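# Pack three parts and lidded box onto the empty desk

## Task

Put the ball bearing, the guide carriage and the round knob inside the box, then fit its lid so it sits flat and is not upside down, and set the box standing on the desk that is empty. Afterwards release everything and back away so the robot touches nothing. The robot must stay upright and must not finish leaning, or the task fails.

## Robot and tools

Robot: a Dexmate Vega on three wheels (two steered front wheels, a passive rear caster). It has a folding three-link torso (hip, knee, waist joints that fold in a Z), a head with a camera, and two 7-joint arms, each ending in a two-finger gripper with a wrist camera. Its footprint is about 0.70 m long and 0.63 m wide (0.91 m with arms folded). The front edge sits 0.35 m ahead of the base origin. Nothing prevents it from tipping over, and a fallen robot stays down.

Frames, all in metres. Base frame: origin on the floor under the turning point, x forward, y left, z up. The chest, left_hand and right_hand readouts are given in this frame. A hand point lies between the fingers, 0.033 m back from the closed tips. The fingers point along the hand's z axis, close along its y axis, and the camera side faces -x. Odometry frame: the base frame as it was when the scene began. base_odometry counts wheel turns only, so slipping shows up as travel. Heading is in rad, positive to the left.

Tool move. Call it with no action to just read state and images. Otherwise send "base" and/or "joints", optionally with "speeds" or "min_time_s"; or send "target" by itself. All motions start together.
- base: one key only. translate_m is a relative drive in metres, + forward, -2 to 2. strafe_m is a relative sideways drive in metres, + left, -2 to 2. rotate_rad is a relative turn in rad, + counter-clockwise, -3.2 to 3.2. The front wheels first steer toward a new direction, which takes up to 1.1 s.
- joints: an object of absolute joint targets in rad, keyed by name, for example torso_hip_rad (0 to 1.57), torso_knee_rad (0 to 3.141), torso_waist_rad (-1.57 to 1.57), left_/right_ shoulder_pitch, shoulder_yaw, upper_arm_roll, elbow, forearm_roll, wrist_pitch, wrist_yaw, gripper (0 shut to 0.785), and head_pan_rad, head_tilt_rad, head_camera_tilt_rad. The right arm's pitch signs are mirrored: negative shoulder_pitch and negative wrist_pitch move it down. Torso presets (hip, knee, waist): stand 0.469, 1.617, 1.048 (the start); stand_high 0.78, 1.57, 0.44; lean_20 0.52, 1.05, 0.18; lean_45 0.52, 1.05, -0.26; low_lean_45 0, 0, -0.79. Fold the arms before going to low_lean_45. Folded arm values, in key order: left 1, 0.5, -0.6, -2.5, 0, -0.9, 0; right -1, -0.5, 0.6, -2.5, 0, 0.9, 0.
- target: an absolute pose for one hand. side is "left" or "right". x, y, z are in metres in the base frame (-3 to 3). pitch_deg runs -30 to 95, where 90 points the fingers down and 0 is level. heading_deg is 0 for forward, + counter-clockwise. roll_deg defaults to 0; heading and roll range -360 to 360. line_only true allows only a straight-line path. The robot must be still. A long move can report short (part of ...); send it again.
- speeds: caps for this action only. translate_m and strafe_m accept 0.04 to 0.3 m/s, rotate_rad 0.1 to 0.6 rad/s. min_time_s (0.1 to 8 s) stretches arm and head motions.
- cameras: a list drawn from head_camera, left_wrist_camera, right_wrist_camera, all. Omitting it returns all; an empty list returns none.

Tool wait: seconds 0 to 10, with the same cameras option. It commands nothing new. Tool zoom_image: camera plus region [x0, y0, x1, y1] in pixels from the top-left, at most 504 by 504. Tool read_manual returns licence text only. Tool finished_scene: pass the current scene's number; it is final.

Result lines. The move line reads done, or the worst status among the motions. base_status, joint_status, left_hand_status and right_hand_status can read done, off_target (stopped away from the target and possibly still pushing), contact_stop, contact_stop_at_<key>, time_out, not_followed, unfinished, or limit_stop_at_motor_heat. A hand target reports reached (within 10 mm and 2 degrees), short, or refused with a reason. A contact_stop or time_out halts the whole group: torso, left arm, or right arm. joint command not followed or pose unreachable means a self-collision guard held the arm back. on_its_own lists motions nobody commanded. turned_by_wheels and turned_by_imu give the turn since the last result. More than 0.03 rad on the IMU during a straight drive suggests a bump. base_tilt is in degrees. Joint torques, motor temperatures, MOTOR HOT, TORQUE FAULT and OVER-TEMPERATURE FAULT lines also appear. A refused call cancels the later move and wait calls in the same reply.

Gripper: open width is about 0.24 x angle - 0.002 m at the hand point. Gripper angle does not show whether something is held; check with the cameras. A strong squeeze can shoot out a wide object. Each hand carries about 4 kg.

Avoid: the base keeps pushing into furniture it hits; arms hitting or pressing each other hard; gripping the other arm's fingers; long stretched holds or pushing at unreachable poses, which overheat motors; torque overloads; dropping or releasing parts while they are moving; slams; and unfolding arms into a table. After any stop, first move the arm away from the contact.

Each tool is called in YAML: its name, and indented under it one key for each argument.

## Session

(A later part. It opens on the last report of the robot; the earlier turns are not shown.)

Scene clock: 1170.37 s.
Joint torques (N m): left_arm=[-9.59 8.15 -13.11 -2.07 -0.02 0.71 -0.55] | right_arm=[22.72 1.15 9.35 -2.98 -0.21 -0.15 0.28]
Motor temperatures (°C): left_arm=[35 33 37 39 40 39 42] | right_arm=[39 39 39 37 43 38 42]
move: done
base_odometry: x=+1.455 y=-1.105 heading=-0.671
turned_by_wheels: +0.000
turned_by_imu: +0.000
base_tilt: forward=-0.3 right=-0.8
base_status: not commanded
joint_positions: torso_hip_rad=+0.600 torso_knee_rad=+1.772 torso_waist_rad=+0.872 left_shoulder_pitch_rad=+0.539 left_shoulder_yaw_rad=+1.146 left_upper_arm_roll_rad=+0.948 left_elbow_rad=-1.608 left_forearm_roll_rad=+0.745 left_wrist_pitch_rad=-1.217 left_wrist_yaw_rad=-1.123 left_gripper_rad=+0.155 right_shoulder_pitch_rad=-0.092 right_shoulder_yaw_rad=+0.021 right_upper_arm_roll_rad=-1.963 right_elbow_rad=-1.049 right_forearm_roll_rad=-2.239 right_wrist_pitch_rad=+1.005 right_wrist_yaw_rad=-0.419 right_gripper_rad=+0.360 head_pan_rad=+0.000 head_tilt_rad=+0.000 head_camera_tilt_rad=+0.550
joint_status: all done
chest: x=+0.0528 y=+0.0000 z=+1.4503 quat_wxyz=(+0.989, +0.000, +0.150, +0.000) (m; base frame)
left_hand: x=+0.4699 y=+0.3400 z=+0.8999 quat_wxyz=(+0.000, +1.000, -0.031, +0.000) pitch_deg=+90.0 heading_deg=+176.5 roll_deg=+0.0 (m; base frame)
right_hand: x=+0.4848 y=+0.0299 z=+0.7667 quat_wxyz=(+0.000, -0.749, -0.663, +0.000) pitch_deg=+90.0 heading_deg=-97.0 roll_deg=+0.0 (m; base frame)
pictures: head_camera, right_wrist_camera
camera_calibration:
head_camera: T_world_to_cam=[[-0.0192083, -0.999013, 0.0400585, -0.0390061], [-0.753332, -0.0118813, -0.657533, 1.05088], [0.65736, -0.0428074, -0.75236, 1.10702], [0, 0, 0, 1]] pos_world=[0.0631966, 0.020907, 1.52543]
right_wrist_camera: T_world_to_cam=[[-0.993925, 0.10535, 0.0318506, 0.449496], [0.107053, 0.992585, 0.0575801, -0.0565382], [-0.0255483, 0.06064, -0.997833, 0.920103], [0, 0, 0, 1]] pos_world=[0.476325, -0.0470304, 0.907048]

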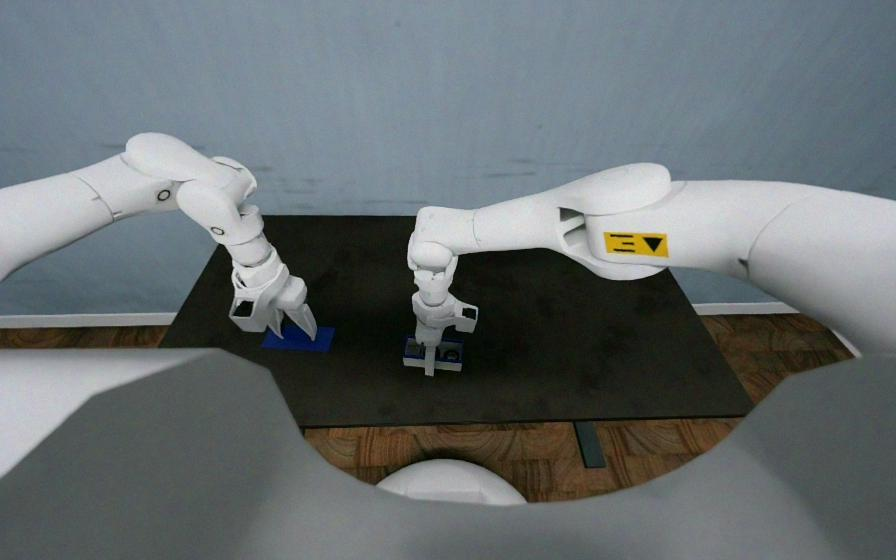

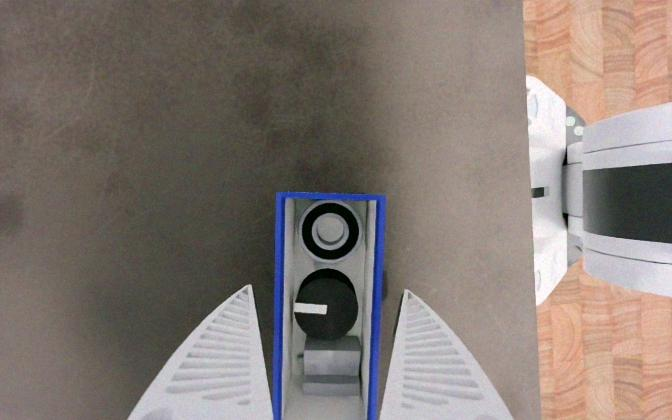

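move:
  target: {"side": "right", "x": 0.485, "y": 0.03, "z": 0.86, "pitch_deg": 90, "heading_deg": 263, "line_only": true}
  cameras: ["right_wrist_camera", "head_camera"]

zoom_image:
  camera: "right_wrist_camera"
  region: [180, 150, 500, 400]

zoom_image:
  camera: "head_camera"
  region: [380, 290, 490, 400]

Scene clock: 1175.37 s.
Joint torques (N m): left_arm=[-10.39 9.74 -13.13 -2.71 -0.34 0.36 -0.08] | right_arm=[25.35 -1.96 13.08 -4.29 0.17 -0.27 0.1]
Motor temperatures (°C): left_arm=[35 33 37 39 40 39 42] | right_arm=[39 39 39 37 43 38 42]
move: done
base_odometry: x=+1.455 y=-1.105 heading=-0.671
turned_by_wheels: +0.000
turned_by_imu: +0.001
base_tilt: forward=-0.3 right=-0.7
base_status: not commanded
joint_positions: torso_hip_rad=+0.600 torso_knee_rad=+1.772 torso_waist_rad=+0.872 left_shoulder_pitch_rad=+0.539 left_shoulder_yaw_rad=+1.146 left_upper_arm_roll_rad=+0.948 left_elbow_rad=-1.608 left_forearm_roll_rad=+0.745 left_wrist_pitch_rad=-1.217 left_wrist_yaw_rad=-1.123 left_gripper_rad=+0.155 right_shoulder_pitch_rad=+0.067 right_shoulder_yaw_rad=-0.107 right_upper_arm_roll_rad=-1.853 right_elbow_rad=-1.365 right_forearm_roll_rad=-2.111 right_wrist_pitch_rad=+1.207 right_wrist_yaw_rad=-0.343 right_gripper_rad=+0.360 head_pan_rad=+0.000 head_tilt_rad=+0.000 head_camera_tilt_rad=+0.550
joint_status: not commanded
chest: x=+0.0528 y=+0.0000 z=+1.4503 quat_wxyz=(+0.989, +0.000, +0.150, +0.000) (m; base frame)
left_hand: x=+0.4699 y=+0.3400 z=+0.8999 quat_wxyz=(+0.000, +1.000, -0.031, +0.000) pitch_deg=+90.0 heading_deg=+176.5 roll_deg=+0.0 (m; base frame)
right_hand: x=+0.4848 y=+0.0300 z=+0.8578 quat_wxyz=(+0.000, -0.749, -0.662, +0.000) pitch_deg=+90.0 heading_deg=-97.0 roll_deg=+0.0 (m; base frame)
right_hand_status: reached (straight line, planned for 1.3 s): 2 mm and 0.0 deg off.
pictures: head_camera, right_wrist_camera
camera_calibration:
head_camera: T_world_to_cam=[[-0.0192083, -0.999013, 0.0400599, -0.0390083], [-0.753382, -0.011879, -0.657476, 1.05079], [0.657303, -0.0428094, -0.75241, 1.1071], [0, 0, 0, 1]] pos_world=[0.063196, 0.020907, 1.52543]
right_wrist_camera: T_world_to_cam=[[-0.993866, 0.105838, 0.0320849, 0.446357], [0.107557, 0.992526, 0.057645, -0.0620861], [-0.025744, 0.0607423, -0.997821, 1.01099], [0, 0, 0, 1]] pos_world=[0.476324, -0.0470296, 0.998048]

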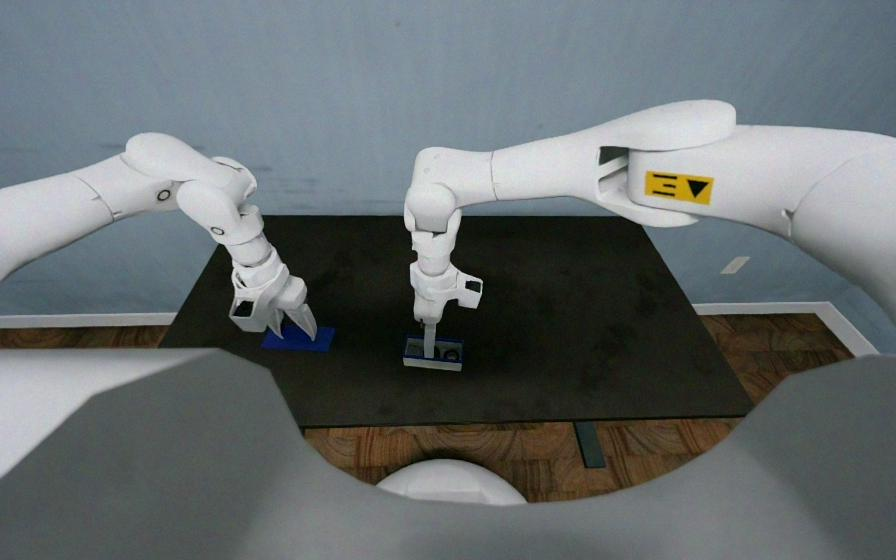

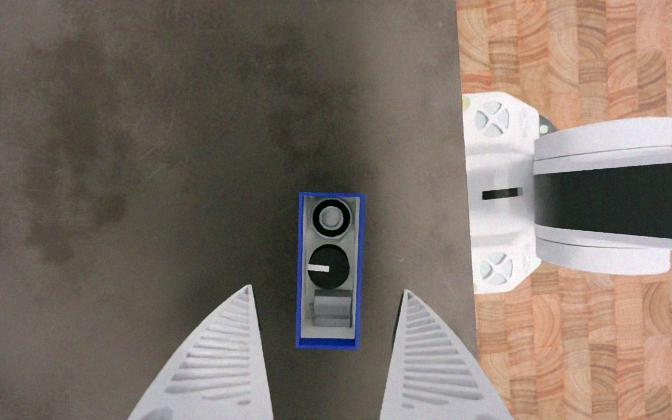

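Scaled by 1.575 from the camera's 672x420 image, which has a finer 960x600 frame.

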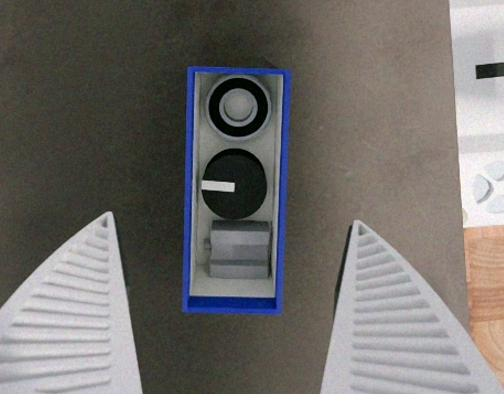

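Scaled by 4.582 from the camera's 896x560 image, which has a finer 960x600 frame.

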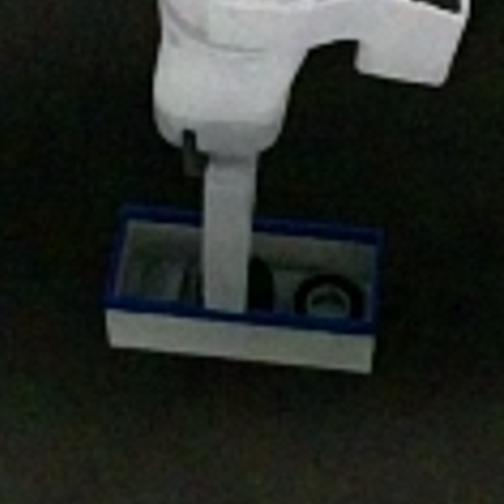

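move:
  target: {"side": "right", "x": 0.44, "y": -0.30, "z": 0.90, "pitch_deg": 90, "heading_deg": 240, "line_only": true}
  cameras: ["head_camera", "right_wrist_camera"]

zoom_image:
  camera: "head_camera"
  region: [240, 260, 500, 400]

Scene clock: 1183.07 s.
Joint torques (N m): left_arm=[-9.25 9.04 -12.35 -4.07 -0.97 0.77 0.18] | right_arm=[19.19 -5.15 6.15 -3.43 -0.71 -0.4 0.15]
Motor temperatures (°C): left_arm=[35 33 37 39 40 39 42] | right_arm=[39 39 39 37 43 38 42]
move: done
base_odometry: x=+1.455 y=-1.105 heading=-0.671
turned_by_wheels: +0.000
turned_by_imu: +0.001
base_tilt: forward=-0.4 right=-0.9
base_status: not commanded
joint_positions: torso_hip_rad=+0.600 torso_knee_rad=+1.772 torso_waist_rad=+0.872 left_shoulder_pitch_rad=+0.539 left_shoulder_yaw_rad=+1.146 left_upper_arm_roll_rad=+0.948 left_elbow_rad=-1.608 left_forearm_roll_rad=+0.745 left_wrist_pitch_rad=-1.217 left_wrist_yaw_rad=-1.123 left_gripper_rad=+0.155 right_shoulder_pitch_rad=+0.195 right_shoulder_yaw_rad=-1.192 right_upper_arm_roll_rad=-1.911 right_elbow_rad=-2.074 right_forearm_roll_rad=-2.144 right_wrist_pitch_rad=+1.194 right_wrist_yaw_rad=-0.295 right_gripper_rad=+0.360 head_pan_rad=+0.000 head_tilt_rad=+0.000 head_camera_tilt_rad=+0.550
joint_status: not commanded
chest: x=+0.0528 y=+0.0000 z=+1.4503 quat_wxyz=(+0.989, +0.000, +0.150, +0.000) (m; base frame)
left_hand: x=+0.4699 y=+0.3400 z=+0.8999 quat_wxyz=(+0.000, +1.000, -0.031, +0.000) pitch_deg=+90.0 heading_deg=+176.5 roll_deg=+0.0 (m; base frame)
right_hand: x=+0.4404 y=-0.2985 z=+0.8996 quat_wxyz=(+0.000, -0.866, -0.501, +0.000) pitch_deg=+90.0 heading_deg=-119.9 roll_deg=+0.0 (m; base frame)
right_hand_status: reached (straight line, planned for 3.8 s): 2 mm and 0.1 deg off.
pictures: head_camera, right_wrist_camera
camera_calibration:
head_camera: T_world_to_cam=[[-0.0192083, -0.999013, 0.0400599, -0.0390083], [-0.753382, -0.011879, -0.657476, 1.05079], [0.657303, -0.0428094, -0.75241, 1.1071], [0, 0, 0, 1]] pos_world=[0.063196, 0.020907, 1.52543]
right_wrist_camera: T_world_to_cam=[[-0.874761, 0.483535, 0.0314112, 0.496549], [0.484554, 0.872891, 0.0571796, 0.0648844], [0.000229798, 0.0652389, -0.99787, 1.06152], [0, 0, 0, 1]] pos_world=[0.402678, -0.365988, 1.03995]

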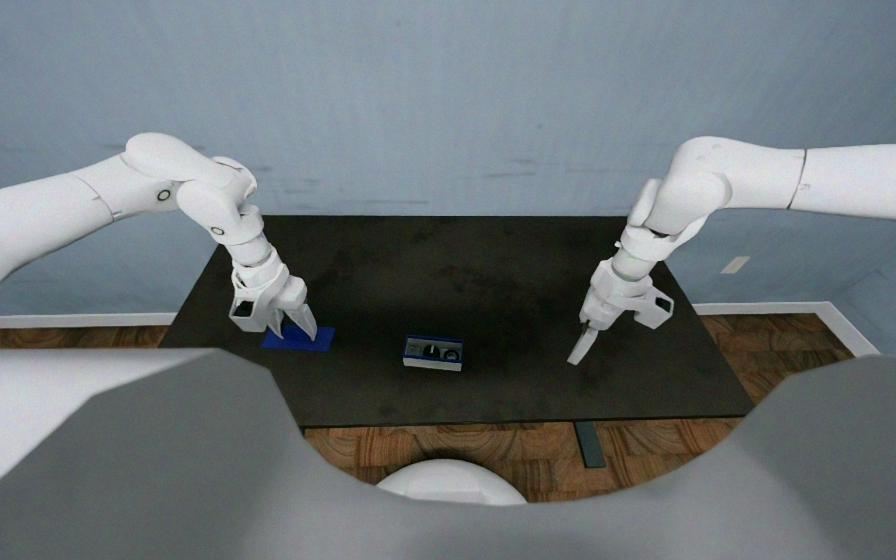

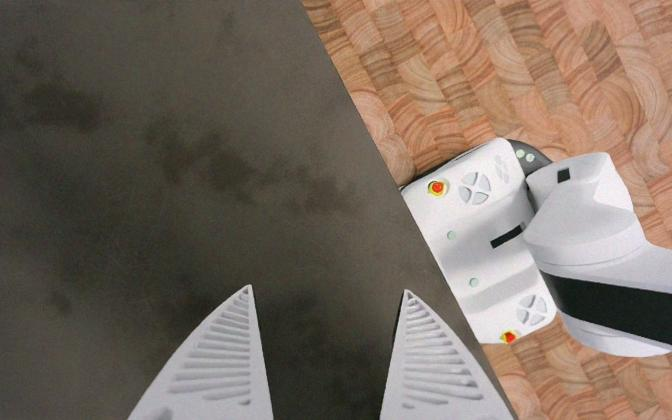

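Scaled by 1.938 from the camera's 896x560 image, which has a finer 960x600 frame.

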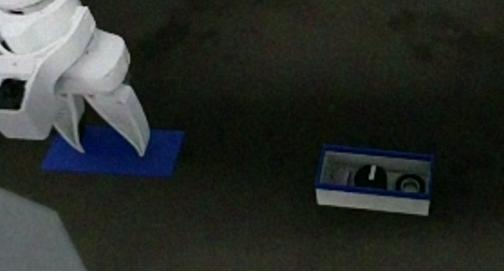

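move:
  target: {"side": "left", "x": 0.50, "y": 0.22, "z": 0.86, "pitch_deg": 90, "heading_deg": 175, "line_only": true}
  cameras: ["head_camera", "left_wrist_camera"]

zoom_image:
  camera: "left_wrist_camera"
  region: [40, 190, 300, 350]

zoom_image:
  camera: "left_wrist_camera"
  region: [210, 220, 450, 340]

Scene clock: 1210.50 s.
Joint torques (N m): left_arm=[-16.98 3.96 -8.43 -3.2 -1.12 0.87 -0.05] | right_arm=[22.15 -3.46 7.28 -4.06 -1.25 -0.49 0.1]
Motor temperatures (°C): left_arm=[35 33 37 39 40 39 42] | right_arm=[39 39 38 37 43 37 42]
move: done
base_odometry: x=+1.455 y=-1.105 heading=-0.671
turned_by_wheels: +0.000
turned_by_imu: +0.001
base_tilt: forward=-0.4 right=-0.7
base_status: not commanded
joint_positions: torso_hip_rad=+0.600 torso_knee_rad=+1.772 torso_waist_rad=+0.872 left_shoulder_pitch_rad=+0.486 left_shoulder_yaw_rad=+0.825 left_upper_arm_roll_rad=+1.061 left_elbow_rad=-1.497 left_forearm_roll_rad=+0.763 left_wrist_pitch_rad=-1.065 left_wrist_yaw_rad=-1.267 left_gripper_rad=+0.155 right_shoulder_pitch_rad=+0.197 right_shoulder_yaw_rad=-1.198 right_upper_arm_roll_rad=-1.913 right_elbow_rad=-2.075 right_forearm_roll_rad=-2.147 right_wrist_pitch_rad=+1.193 right_wrist_yaw_rad=-0.298 right_gripper_rad=+0.360 head_pan_rad=+0.000 head_tilt_rad=+0.000 head_camera_tilt_rad=+0.550
joint_status: not commanded
chest: x=+0.0528 y=+0.0000 z=+1.4503 quat_wxyz=(+0.989, +0.000, +0.150, +0.000) (m; base frame)
left_hand: x=+0.4994 y=+0.2222 z=+0.8604 quat_wxyz=(+0.000, +0.999, -0.043, +0.000) pitch_deg=+90.0 heading_deg=+175.0 roll_deg=+0.0 (m; base frame)
left_hand_status: reached (straight line, planned for 1.4 s): 2 mm and 0.0 deg off.
right_hand: x=+0.4398 y=-0.3001 z=+0.8999 quat_wxyz=(+0.000, -0.866, -0.500, +0.000) pitch_deg=+90.0 heading_deg=-120.0 roll_deg=+0.0 (m; base frame)
pictures: head_camera, left_wrist_camera
camera_calibration:
head_camera: T_world_to_cam=[[-0.0192083, -0.999013, 0.0400599, -0.0390083], [-0.753382, -0.011879, -0.657476, 1.05079], [0.657303, -0.0428094, -0.75241, 1.1071], [0, 0, 0, 1]] pos_world=[0.063196, 0.020907, 1.52543]
left_wrist_camera: T_world_to_cam=[[0.0712981, 0.997427, 0.00747844, -0.268626], [0.990202, -0.0716802, 0.119842, -0.521786], [0.120069, -0.00113931, -0.992765, 0.955462], [0, 0, 0, 1]] pos_world=[0.421105, 0.231622, 1.01309]

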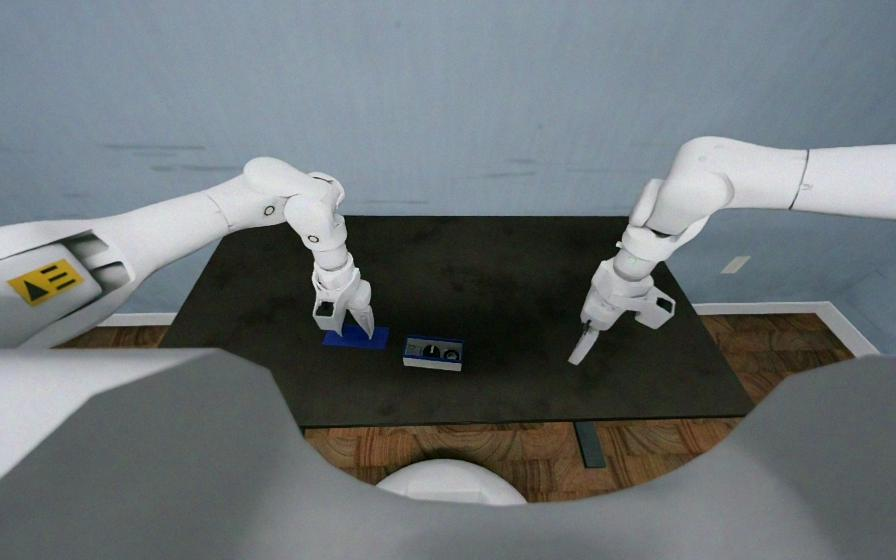

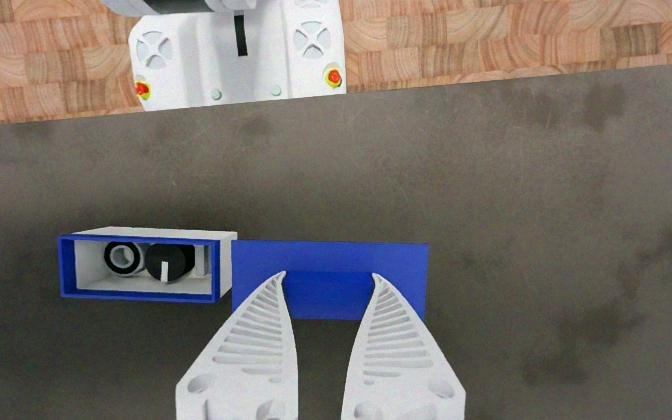

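Scaled by 1.938 from the camera's 672x420 image, which has a finer 960x600 frame.

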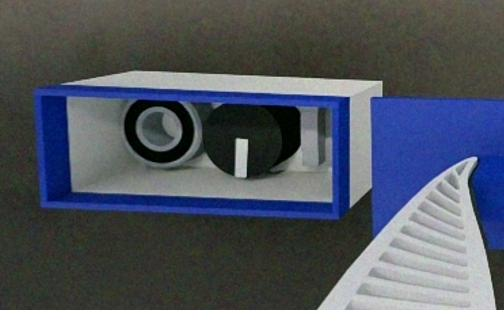

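Scaled by 2.100 from the camera's 672x420 image, which has a finer 960x600 frame.

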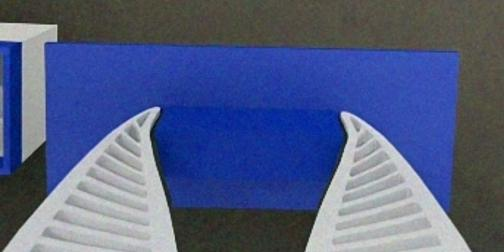

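zoom_image:
  camera: "left_wrist_camera"
  region: [45, 220, 145, 310]

zoom_image:
  camera: "left_wrist_camera"
  region: [140, 220, 240, 310]

Scaled by 5.040 from the camera's 672x420 image, which has a finer 960x600 frame.

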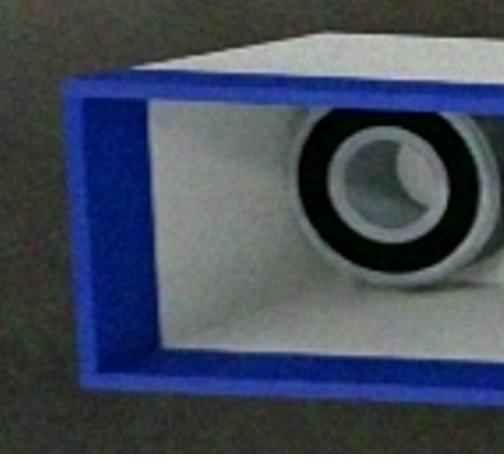

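Scaled by 5.040 from the camera's 672x420 image, which has a finer 960x600 frame.

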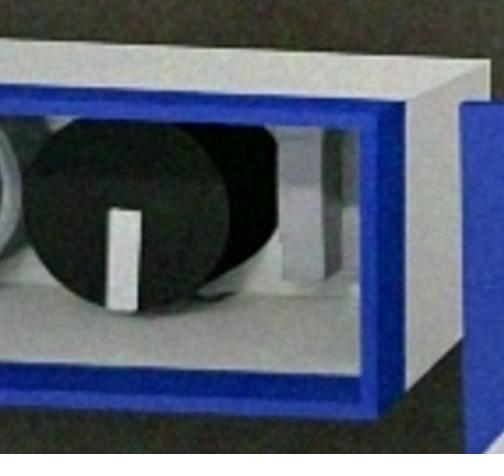

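zoom_image:
  camera: "left_wrist_camera"
  region: [195, 225, 245, 310]

zoom_image:
  camera: "left_wrist_camera"
  region: [50, 225, 100, 310]

Scaled by 5.929 from the camera's 672x420 image, which has a finer 960x600 frame.

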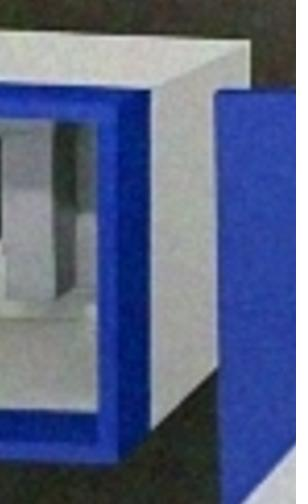

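Scaled by 5.929 from the camera's 672x420 image, which has a finer 960x600 frame.

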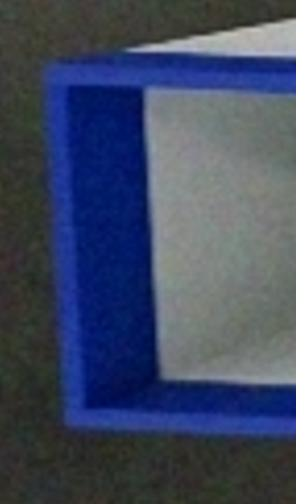

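move:
  target: {"side": "left", "x": 0.4948, "y": 0.0336, "z": 0.86, "pitch_deg": 90, "heading_deg": 173.8, "line_only": true}
  cameras: ["head_camera", "left_wrist_camera", "right_wrist_camera"]

zoom_image:
  camera: "left_wrist_camera"
  region: [200, 200, 460, 350]

zoom_image:
  camera: "head_camera"
  region: [370, 280, 500, 390]

Scene clock: 1248.60 s.
Joint torques (N m): left_arm=[-19.95 -2.98 -6.29 -5.06 -0.88 1.32 -0.22] | right_arm=[21.06 -3.41 7.99 -6.15 -0.9 -0.47 0.03]
Motor temperatures (°C): left_arm=[36 33 36 39 40 39 42] | right_arm=[39 39 38 37 43 37 42]
move: done
base_odometry: x=+1.455 y=-1.105 heading=-0.671
turned_by_wheels: +0.000
turned_by_imu: +0.001
base_tilt: forward=-0.3 right=-0.7
base_status: not commanded
joint_positions: torso_hip_rad=+0.600 torso_knee_rad=+1.772 torso_waist_rad=+0.872 left_shoulder_pitch_rad=+0.291 left_shoulder_yaw_rad=+0.441 left_upper_arm_roll_rad=+1.392 left_elbow_rad=-1.405 left_forearm_roll_rad=+0.657 left_wrist_pitch_rad=-0.706 left_wrist_yaw_rad=-1.348 left_gripper_rad=+0.155 right_shoulder_pitch_rad=+0.197 right_shoulder_yaw_rad=-1.198 right_upper_arm_roll_rad=-1.913 right_elbow_rad=-2.075 right_forearm_roll_rad=-2.147 right_wrist_pitch_rad=+1.193 right_wrist_yaw_rad=-0.298 right_gripper_rad=+0.360 head_pan_rad=+0.000 head_tilt_rad=+0.000 head_camera_tilt_rad=+0.550
joint_status: not commanded
chest: x=+0.0528 y=+0.0000 z=+1.4503 quat_wxyz=(+0.989, +0.000, +0.150, +0.000) (m; base frame)
left_hand: x=+0.4948 y=+0.0357 z=+0.8597 quat_wxyz=(+0.000, +0.999, -0.054, +0.000) pitch_deg=+89.9 heading_deg=+173.8 roll_deg=+0.0 (m; base frame)
left_hand_status: reached (straight line, planned for 1.7 s): 2 mm and 0.1 deg off.
right_hand: x=+0.4398 y=-0.3001 z=+0.8999 quat_wxyz=(+0.000, -0.866, -0.500, +0.000) pitch_deg=+90.0 heading_deg=-120.0 roll_deg=+0.0 (m; base frame)
pictures: head_camera, left_wrist_camera, right_wrist_camera
camera_calibration:
head_camera: T_world_to_cam=[[-0.0192083, -0.999013, 0.0400599, -0.0390083], [-0.753382, -0.011879, -0.657476, 1.05079], [0.657303, -0.0428094, -0.75241, 1.1071], [0, 0, 0, 1]] pos_world=[0.063196, 0.020907, 1.52543]
left_wrist_camera: T_world_to_cam=[[0.0923497, 0.995703, 0.00682458, -0.0920673], [0.988505, -0.0925017, 0.119592, -0.528764], [0.119709, -0.00429814, -0.9928, 0.955506], [0, 0, 0, 1]] pos_world=[0.416805, 0.046867, 1.01249]
right_wrist_camera: T_world_to_cam=[[-0.873659, 0.485501, 0.0317691, 0.496606], [0.486539, 0.87176, 0.0575632, 0.0649933], [0.000251909, 0.0657475, -0.997836, 1.06196], [0, 0, 0, 1]] pos_world=[0.401975, -0.367583, 1.04015]

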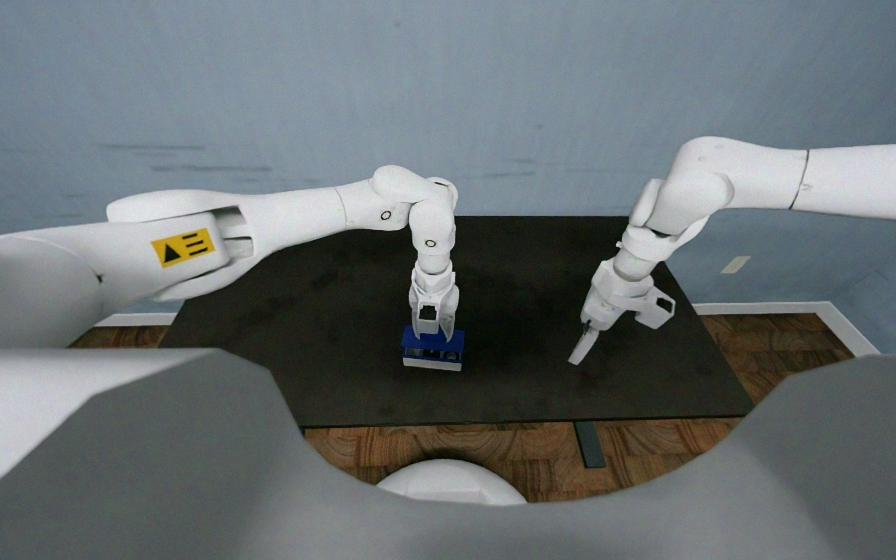

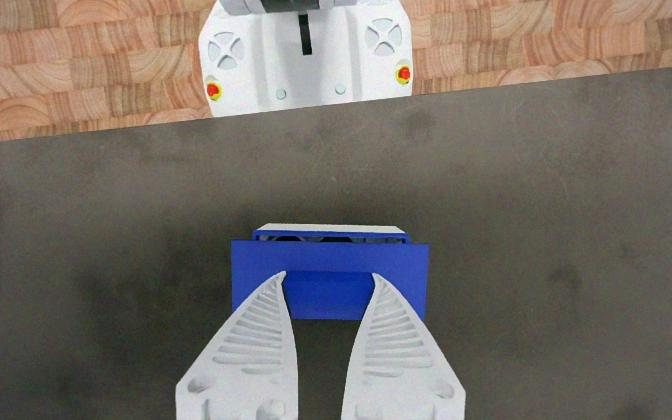

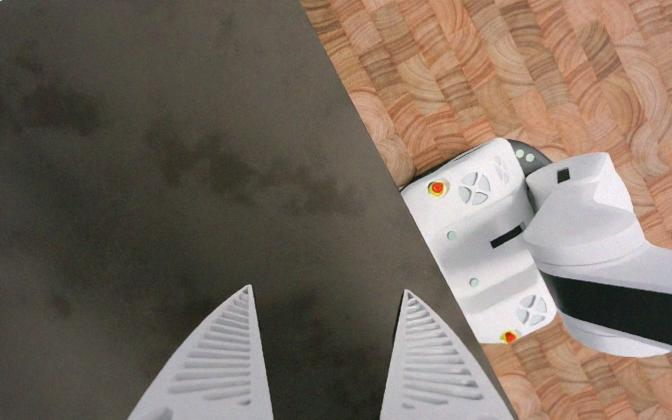

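Scaled by 1.938 from the camera's 672x420 image, which has a finer 960x600 frame.

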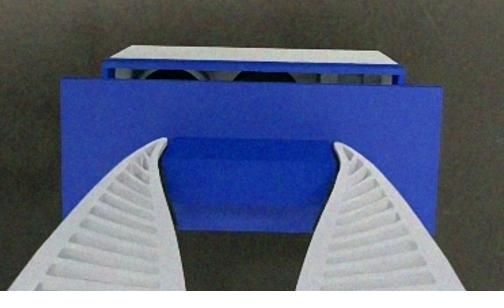

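Scaled by 3.877 from the camera's 896x560 image, which has a finer 960x600 frame.

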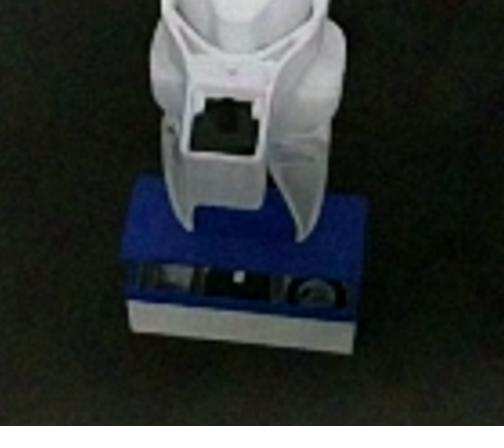

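zoom_image:
  camera: "left_wrist_camera"
  region: [225, 215, 305, 265]

zoom_image:
  camera: "left_wrist_camera"
  region: [360, 215, 440, 265]

Scaled by 6.300 from the camera's 672x420 image, which has a finer 960x600 frame.

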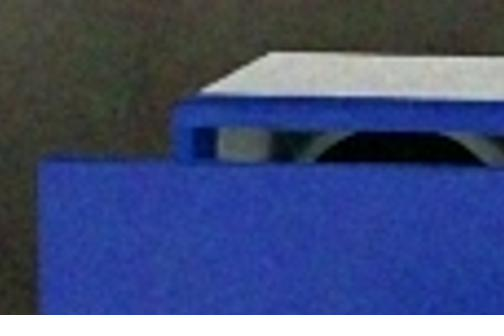

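Scaled by 6.300 from the camera's 672x420 image, which has a finer 960x600 frame.

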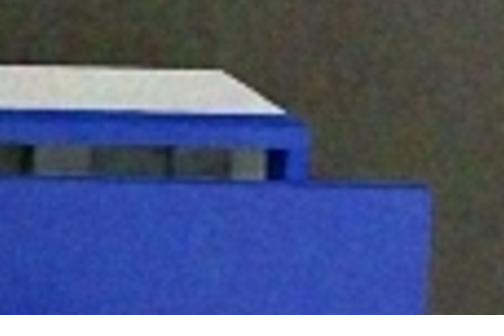

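move:
  target: {"side": "left", "x": 0.4966, "y": 0.0352, "z": 0.832, "pitch_deg": 90, "heading_deg": 173.8, "line_only": true}
  cameras: ["head_camera", "left_wrist_camera"]

zoom_image:
  camera: "left_wrist_camera"
  region: [225, 215, 305, 265]

zoom_image:
  camera: "left_wrist_camera"
  region: [360, 215, 440, 265]

zoom_image:
  camera: "head_camera"
  region: [370, 280, 500, 390]

Scene clock: 1258.73 s.
Joint torques (N m): left_arm=[-11.99 -6.61 -6.67 -2.11 -0.72 -0.26 0.28] | right_arm=[23.33 -3.7 8.3 -4.16 -1.3 -0.18 -0.08]
Motor temperatures (°C): left_arm=[37 33 36 39 40 39 42] | right_arm=[39 39 38 37 43 37 42]
move: done
base_odometry: x=+1.455 y=-1.105 heading=-0.671
turned_by_wheels: +0.000
turned_by_imu: +0.001
base_tilt: forward=-0.4 right=-0.7
base_status: not commanded
joint_positions: torso_hip_rad=+0.600 torso_knee_rad=+1.772 torso_waist_rad=+0.872 left_shoulder_pitch_rad=+0.309 left_shoulder_yaw_rad=+0.404 left_upper_arm_roll_rad=+1.411 left_elbow_rad=-1.321 left_forearm_roll_rad=+0.724 left_wrist_pitch_rad=-0.726 left_wrist_yaw_rad=-1.273 left_gripper_rad=+0.155 right_shoulder_pitch_rad=+0.197 right_shoulder_yaw_rad=-1.198 right_upper_arm_roll_rad=-1.913 right_elbow_rad=-2.075 right_forearm_roll_rad=-2.147 right_wrist_pitch_rad=+1.193 right_wrist_yaw_rad=-0.298 right_gripper_rad=+0.360 head_pan_rad=+0.000 head_tilt_rad=+0.000 head_camera_tilt_rad=+0.550
joint_status: not commanded
chest: x=+0.0528 y=+0.0000 z=+1.4503 quat_wxyz=(+0.989, +0.000, +0.150, +0.000) (m; base frame)
left_hand: x=+0.4966 y=+0.0352 z=+0.8338 quat_wxyz=(+0.000, +0.999, -0.054, +0.000) pitch_deg=+90.0 heading_deg=+173.8 roll_deg=+0.0 (m; base frame)
left_hand_status: reached (straight line, planned for 0.6 s): 2 mm and 0.0 deg off.
right_hand: x=+0.4398 y=-0.3001 z=+0.8999 quat_wxyz=(+0.000, -0.866, -0.500, +0.000) pitch_deg=+90.0 heading_deg=-120.0 roll_deg=+0.0 (m; base frame)
pictures: head_camera, left_wrist_camera
camera_calibration:
head_camera: T_world_to_cam=[[-0.0192083, -0.999013, 0.0400599, -0.0390083], [-0.753382, -0.011879, -0.657476, 1.05079], [0.657303, -0.0428094, -0.75241, 1.1071], [0, 0, 0, 1]] pos_world=[0.063196, 0.020907, 1.52543]
left_wrist_camera: T_world_to_cam=[[0.0924467, 0.995687, 0.00780966, -0.0924564], [0.988398, -0.0927135, 0.120305, -0.528036], [0.12051, -0.00340272, -0.992706, 0.929018], [0, 0, 0, 1]] pos_world=[0.418501, 0.0462628, 0.986489]

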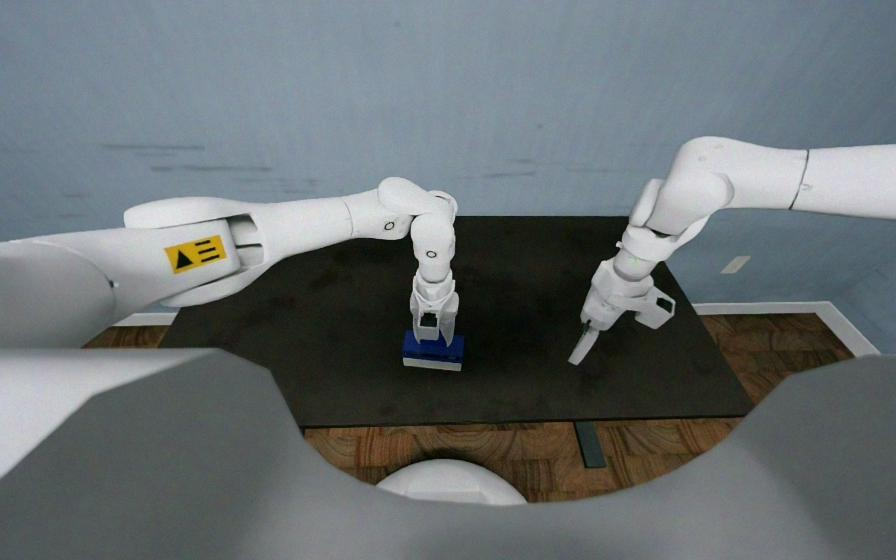

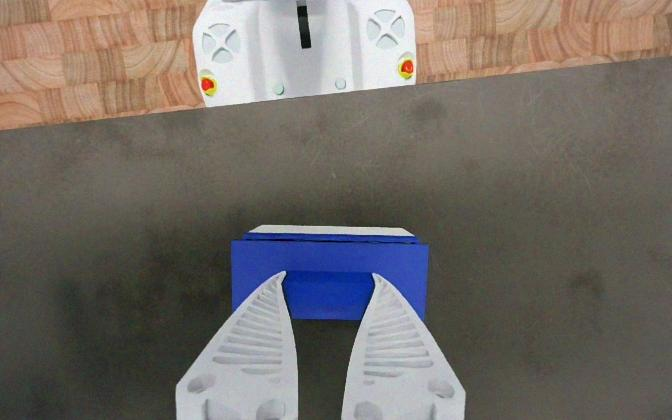

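Scaled by 6.300 from the camera's 672x420 image, which has a finer 960x600 frame.

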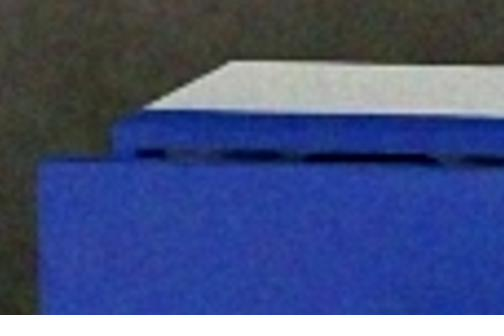

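Scaled by 6.300 from the camera's 672x420 image, which has a finer 960x600 frame.

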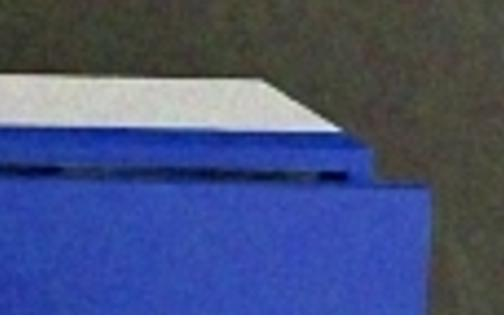

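Scaled by 3.877 from the camera's 896x560 image, which has a finer 960x600 frame.

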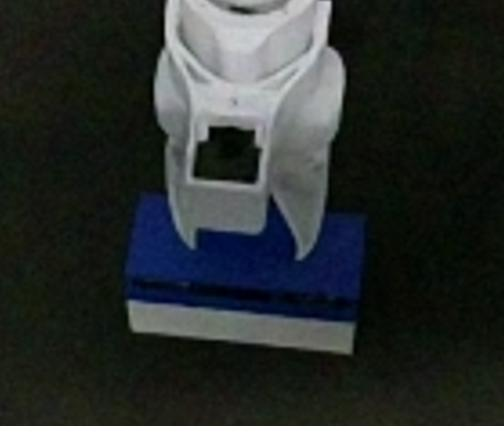

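move:
  target: {"side": "left", "x": 0.4962, "y": 0.0357, "z": 0.822, "pitch_deg": 90, "heading_deg": 173.8, "line_only": true}
  cameras: ["head_camera", "left_wrist_camera"]

zoom_image:
  camera: "left_wrist_camera"
  region: [225, 215, 305, 265]

zoom_image:
  camera: "left_wrist_camera"
  region: [360, 215, 440, 265]

zoom_image:
  camera: "head_camera"
  region: [390, 310, 480, 390]

Scene clock: 1265.77 s.
Joint torques (N m): left_arm=[-13.75 -6.45 -7.66 -4.36 -0.48 0.5 0.07] | right_arm=[19.97 -3.21 7.9 -2.15 -1.06 -0.75 -0.05]
Motor temperatures (°C): left_arm=[36 33 36 39 40 39 42] | right_arm=[39 39 38 37 43 37 42]
move: done
base_odometry: x=+1.455 y=-1.105 heading=-0.671
turned_by_wheels: +0.000
turned_by_imu: +0.001
base_tilt: forward=-0.3 right=-0.7
base_status: not commanded
joint_positions: torso_hip_rad=+0.600 torso_knee_rad=+1.772 torso_waist_rad=+0.872 left_shoulder_pitch_rad=+0.317 left_shoulder_yaw_rad=+0.393 left_upper_arm_roll_rad=+1.419 left_elbow_rad=-1.292 left_forearm_roll_rad=+0.749 left_wrist_pitch_rad=-0.731 left_wrist_yaw_rad=-1.244 left_gripper_rad=+0.155 right_shoulder_pitch_rad=+0.197 right_shoulder_yaw_rad=-1.198 right_upper_arm_roll_rad=-1.913 right_elbow_rad=-2.075 right_forearm_roll_rad=-2.147 right_wrist_pitch_rad=+1.193 right_wrist_yaw_rad=-0.298 right_gripper_rad=+0.360 head_pan_rad=+0.000 head_tilt_rad=+0.000 head_camera_tilt_rad=+0.550
joint_status: not commanded
chest: x=+0.0528 y=+0.0000 z=+1.4503 quat_wxyz=(+0.989, +0.000, +0.150, +0.000) (m; base frame)
left_hand: x=+0.4964 y=+0.0357 z=+0.8240 quat_wxyz=(+0.000, +0.999, -0.054, +0.000) pitch_deg=+90.0 heading_deg=+173.8 roll_deg=+0.0 (m; base frame)
left_hand_status: reached (straight line, planned for 0.4 s): 2 mm and 0.0 deg off.
right_hand: x=+0.4398 y=-0.3001 z=+0.8999 quat_wxyz=(+0.000, -0.866, -0.500, +0.000) pitch_deg=+90.0 heading_deg=-120.0 roll_deg=+0.0 (m; base frame)
pictures: head_camera, left_wrist_camera
camera_calibration:
head_camera: T_world_to_cam=[[-0.0192083, -0.999013, 0.0400599, -0.0390083], [-0.753382, -0.011879, -0.657476, 1.05079], [0.657303, -0.0428094, -0.75241, 1.1071], [0, 0, 0, 1]] pos_world=[0.063196, 0.020907, 1.52543]
left_wrist_camera: T_world_to_cam=[[0.0925356, 0.995678, 0.00791858, -0.092992], [0.98839, -0.0928149, 0.120295, -0.526484], [0.12051, -0.00330493, -0.992707, 0.919223], [0, 0, 0, 1]] pos_world=[0.418201, 0.0467624, 0.976589]

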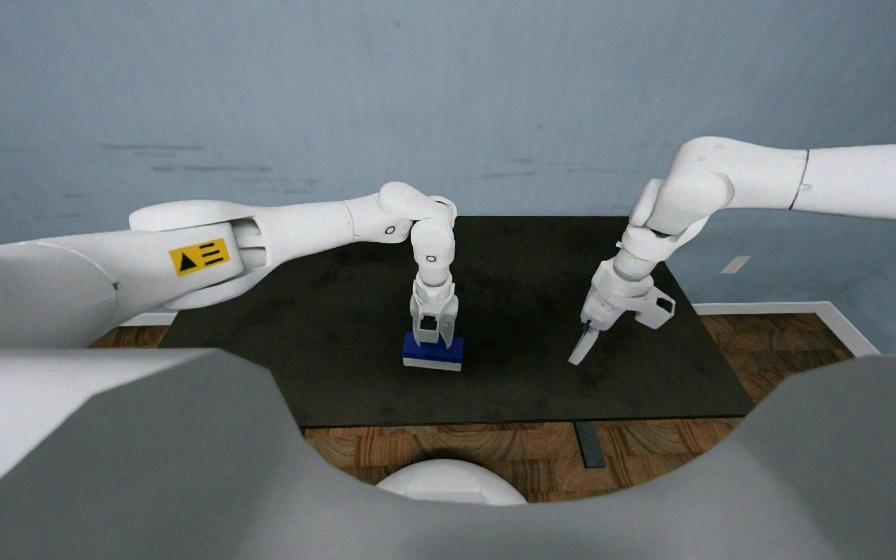

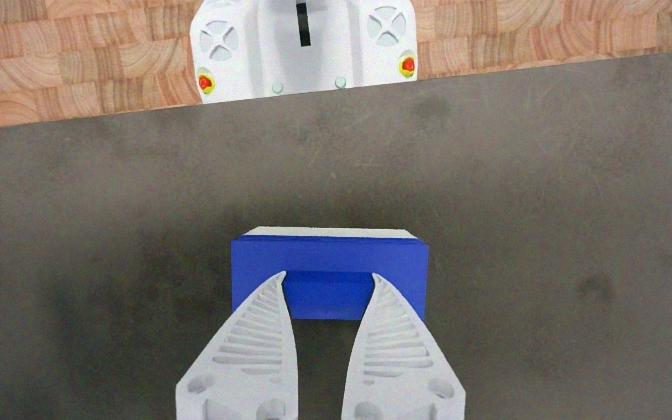

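Scaled by 6.300 from the camera's 672x420 image, which has a finer 960x600 frame.

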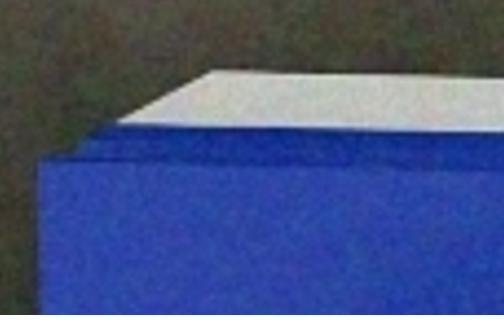

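Scaled by 6.300 from the camera's 672x420 image, which has a finer 960x600 frame.

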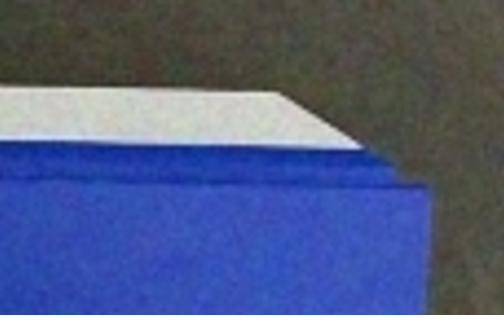

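Scaled by 5.600 from the camera's 896x560 image, which has a finer 960x600 frame.

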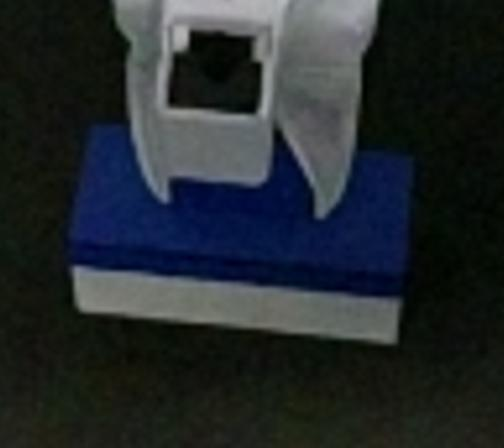

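zoom_image:
  camera: "left_wrist_camera"
  region: [400, 225, 440, 255]

zoom_image:
  camera: "left_wrist_camera"
  region: [225, 222, 265, 252]

zoom_image:
  camera: "head_camera"
  region: [395, 330, 435, 375]

zoom_image:
  camera: "head_camera"
  region: [435, 330, 475, 375]

Scaled by 12.600 from the camera's 672x420 image, which has a finer 960x600 frame.

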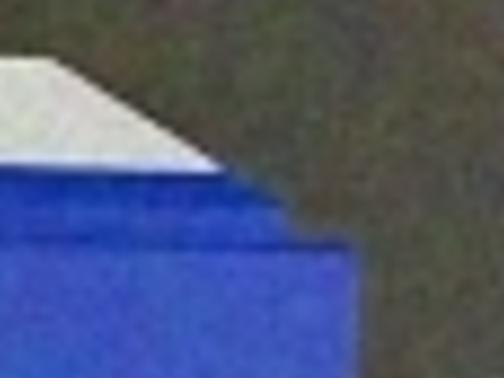

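Scaled by 12.600 from the camera's 672x420 image, which has a finer 960x600 frame.

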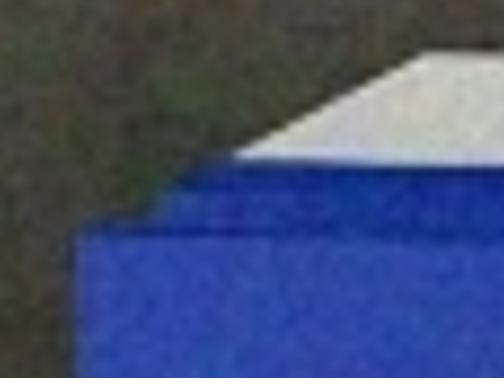

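Scaled by 11.200 from the camera's 896x560 image, which has a finer 960x600 frame.

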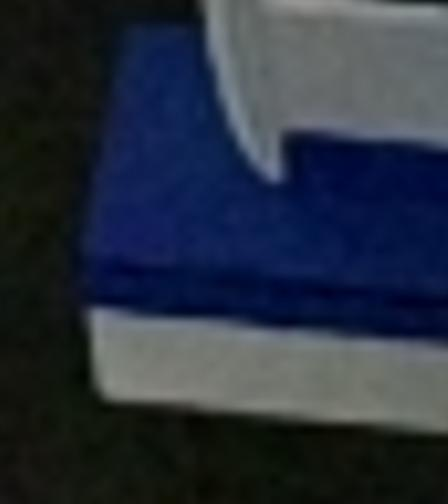

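Scaled by 11.200 from the camera's 896x560 image, which has a finer 960x600 frame.

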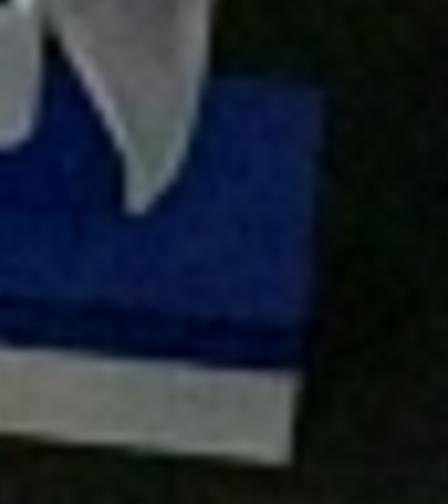

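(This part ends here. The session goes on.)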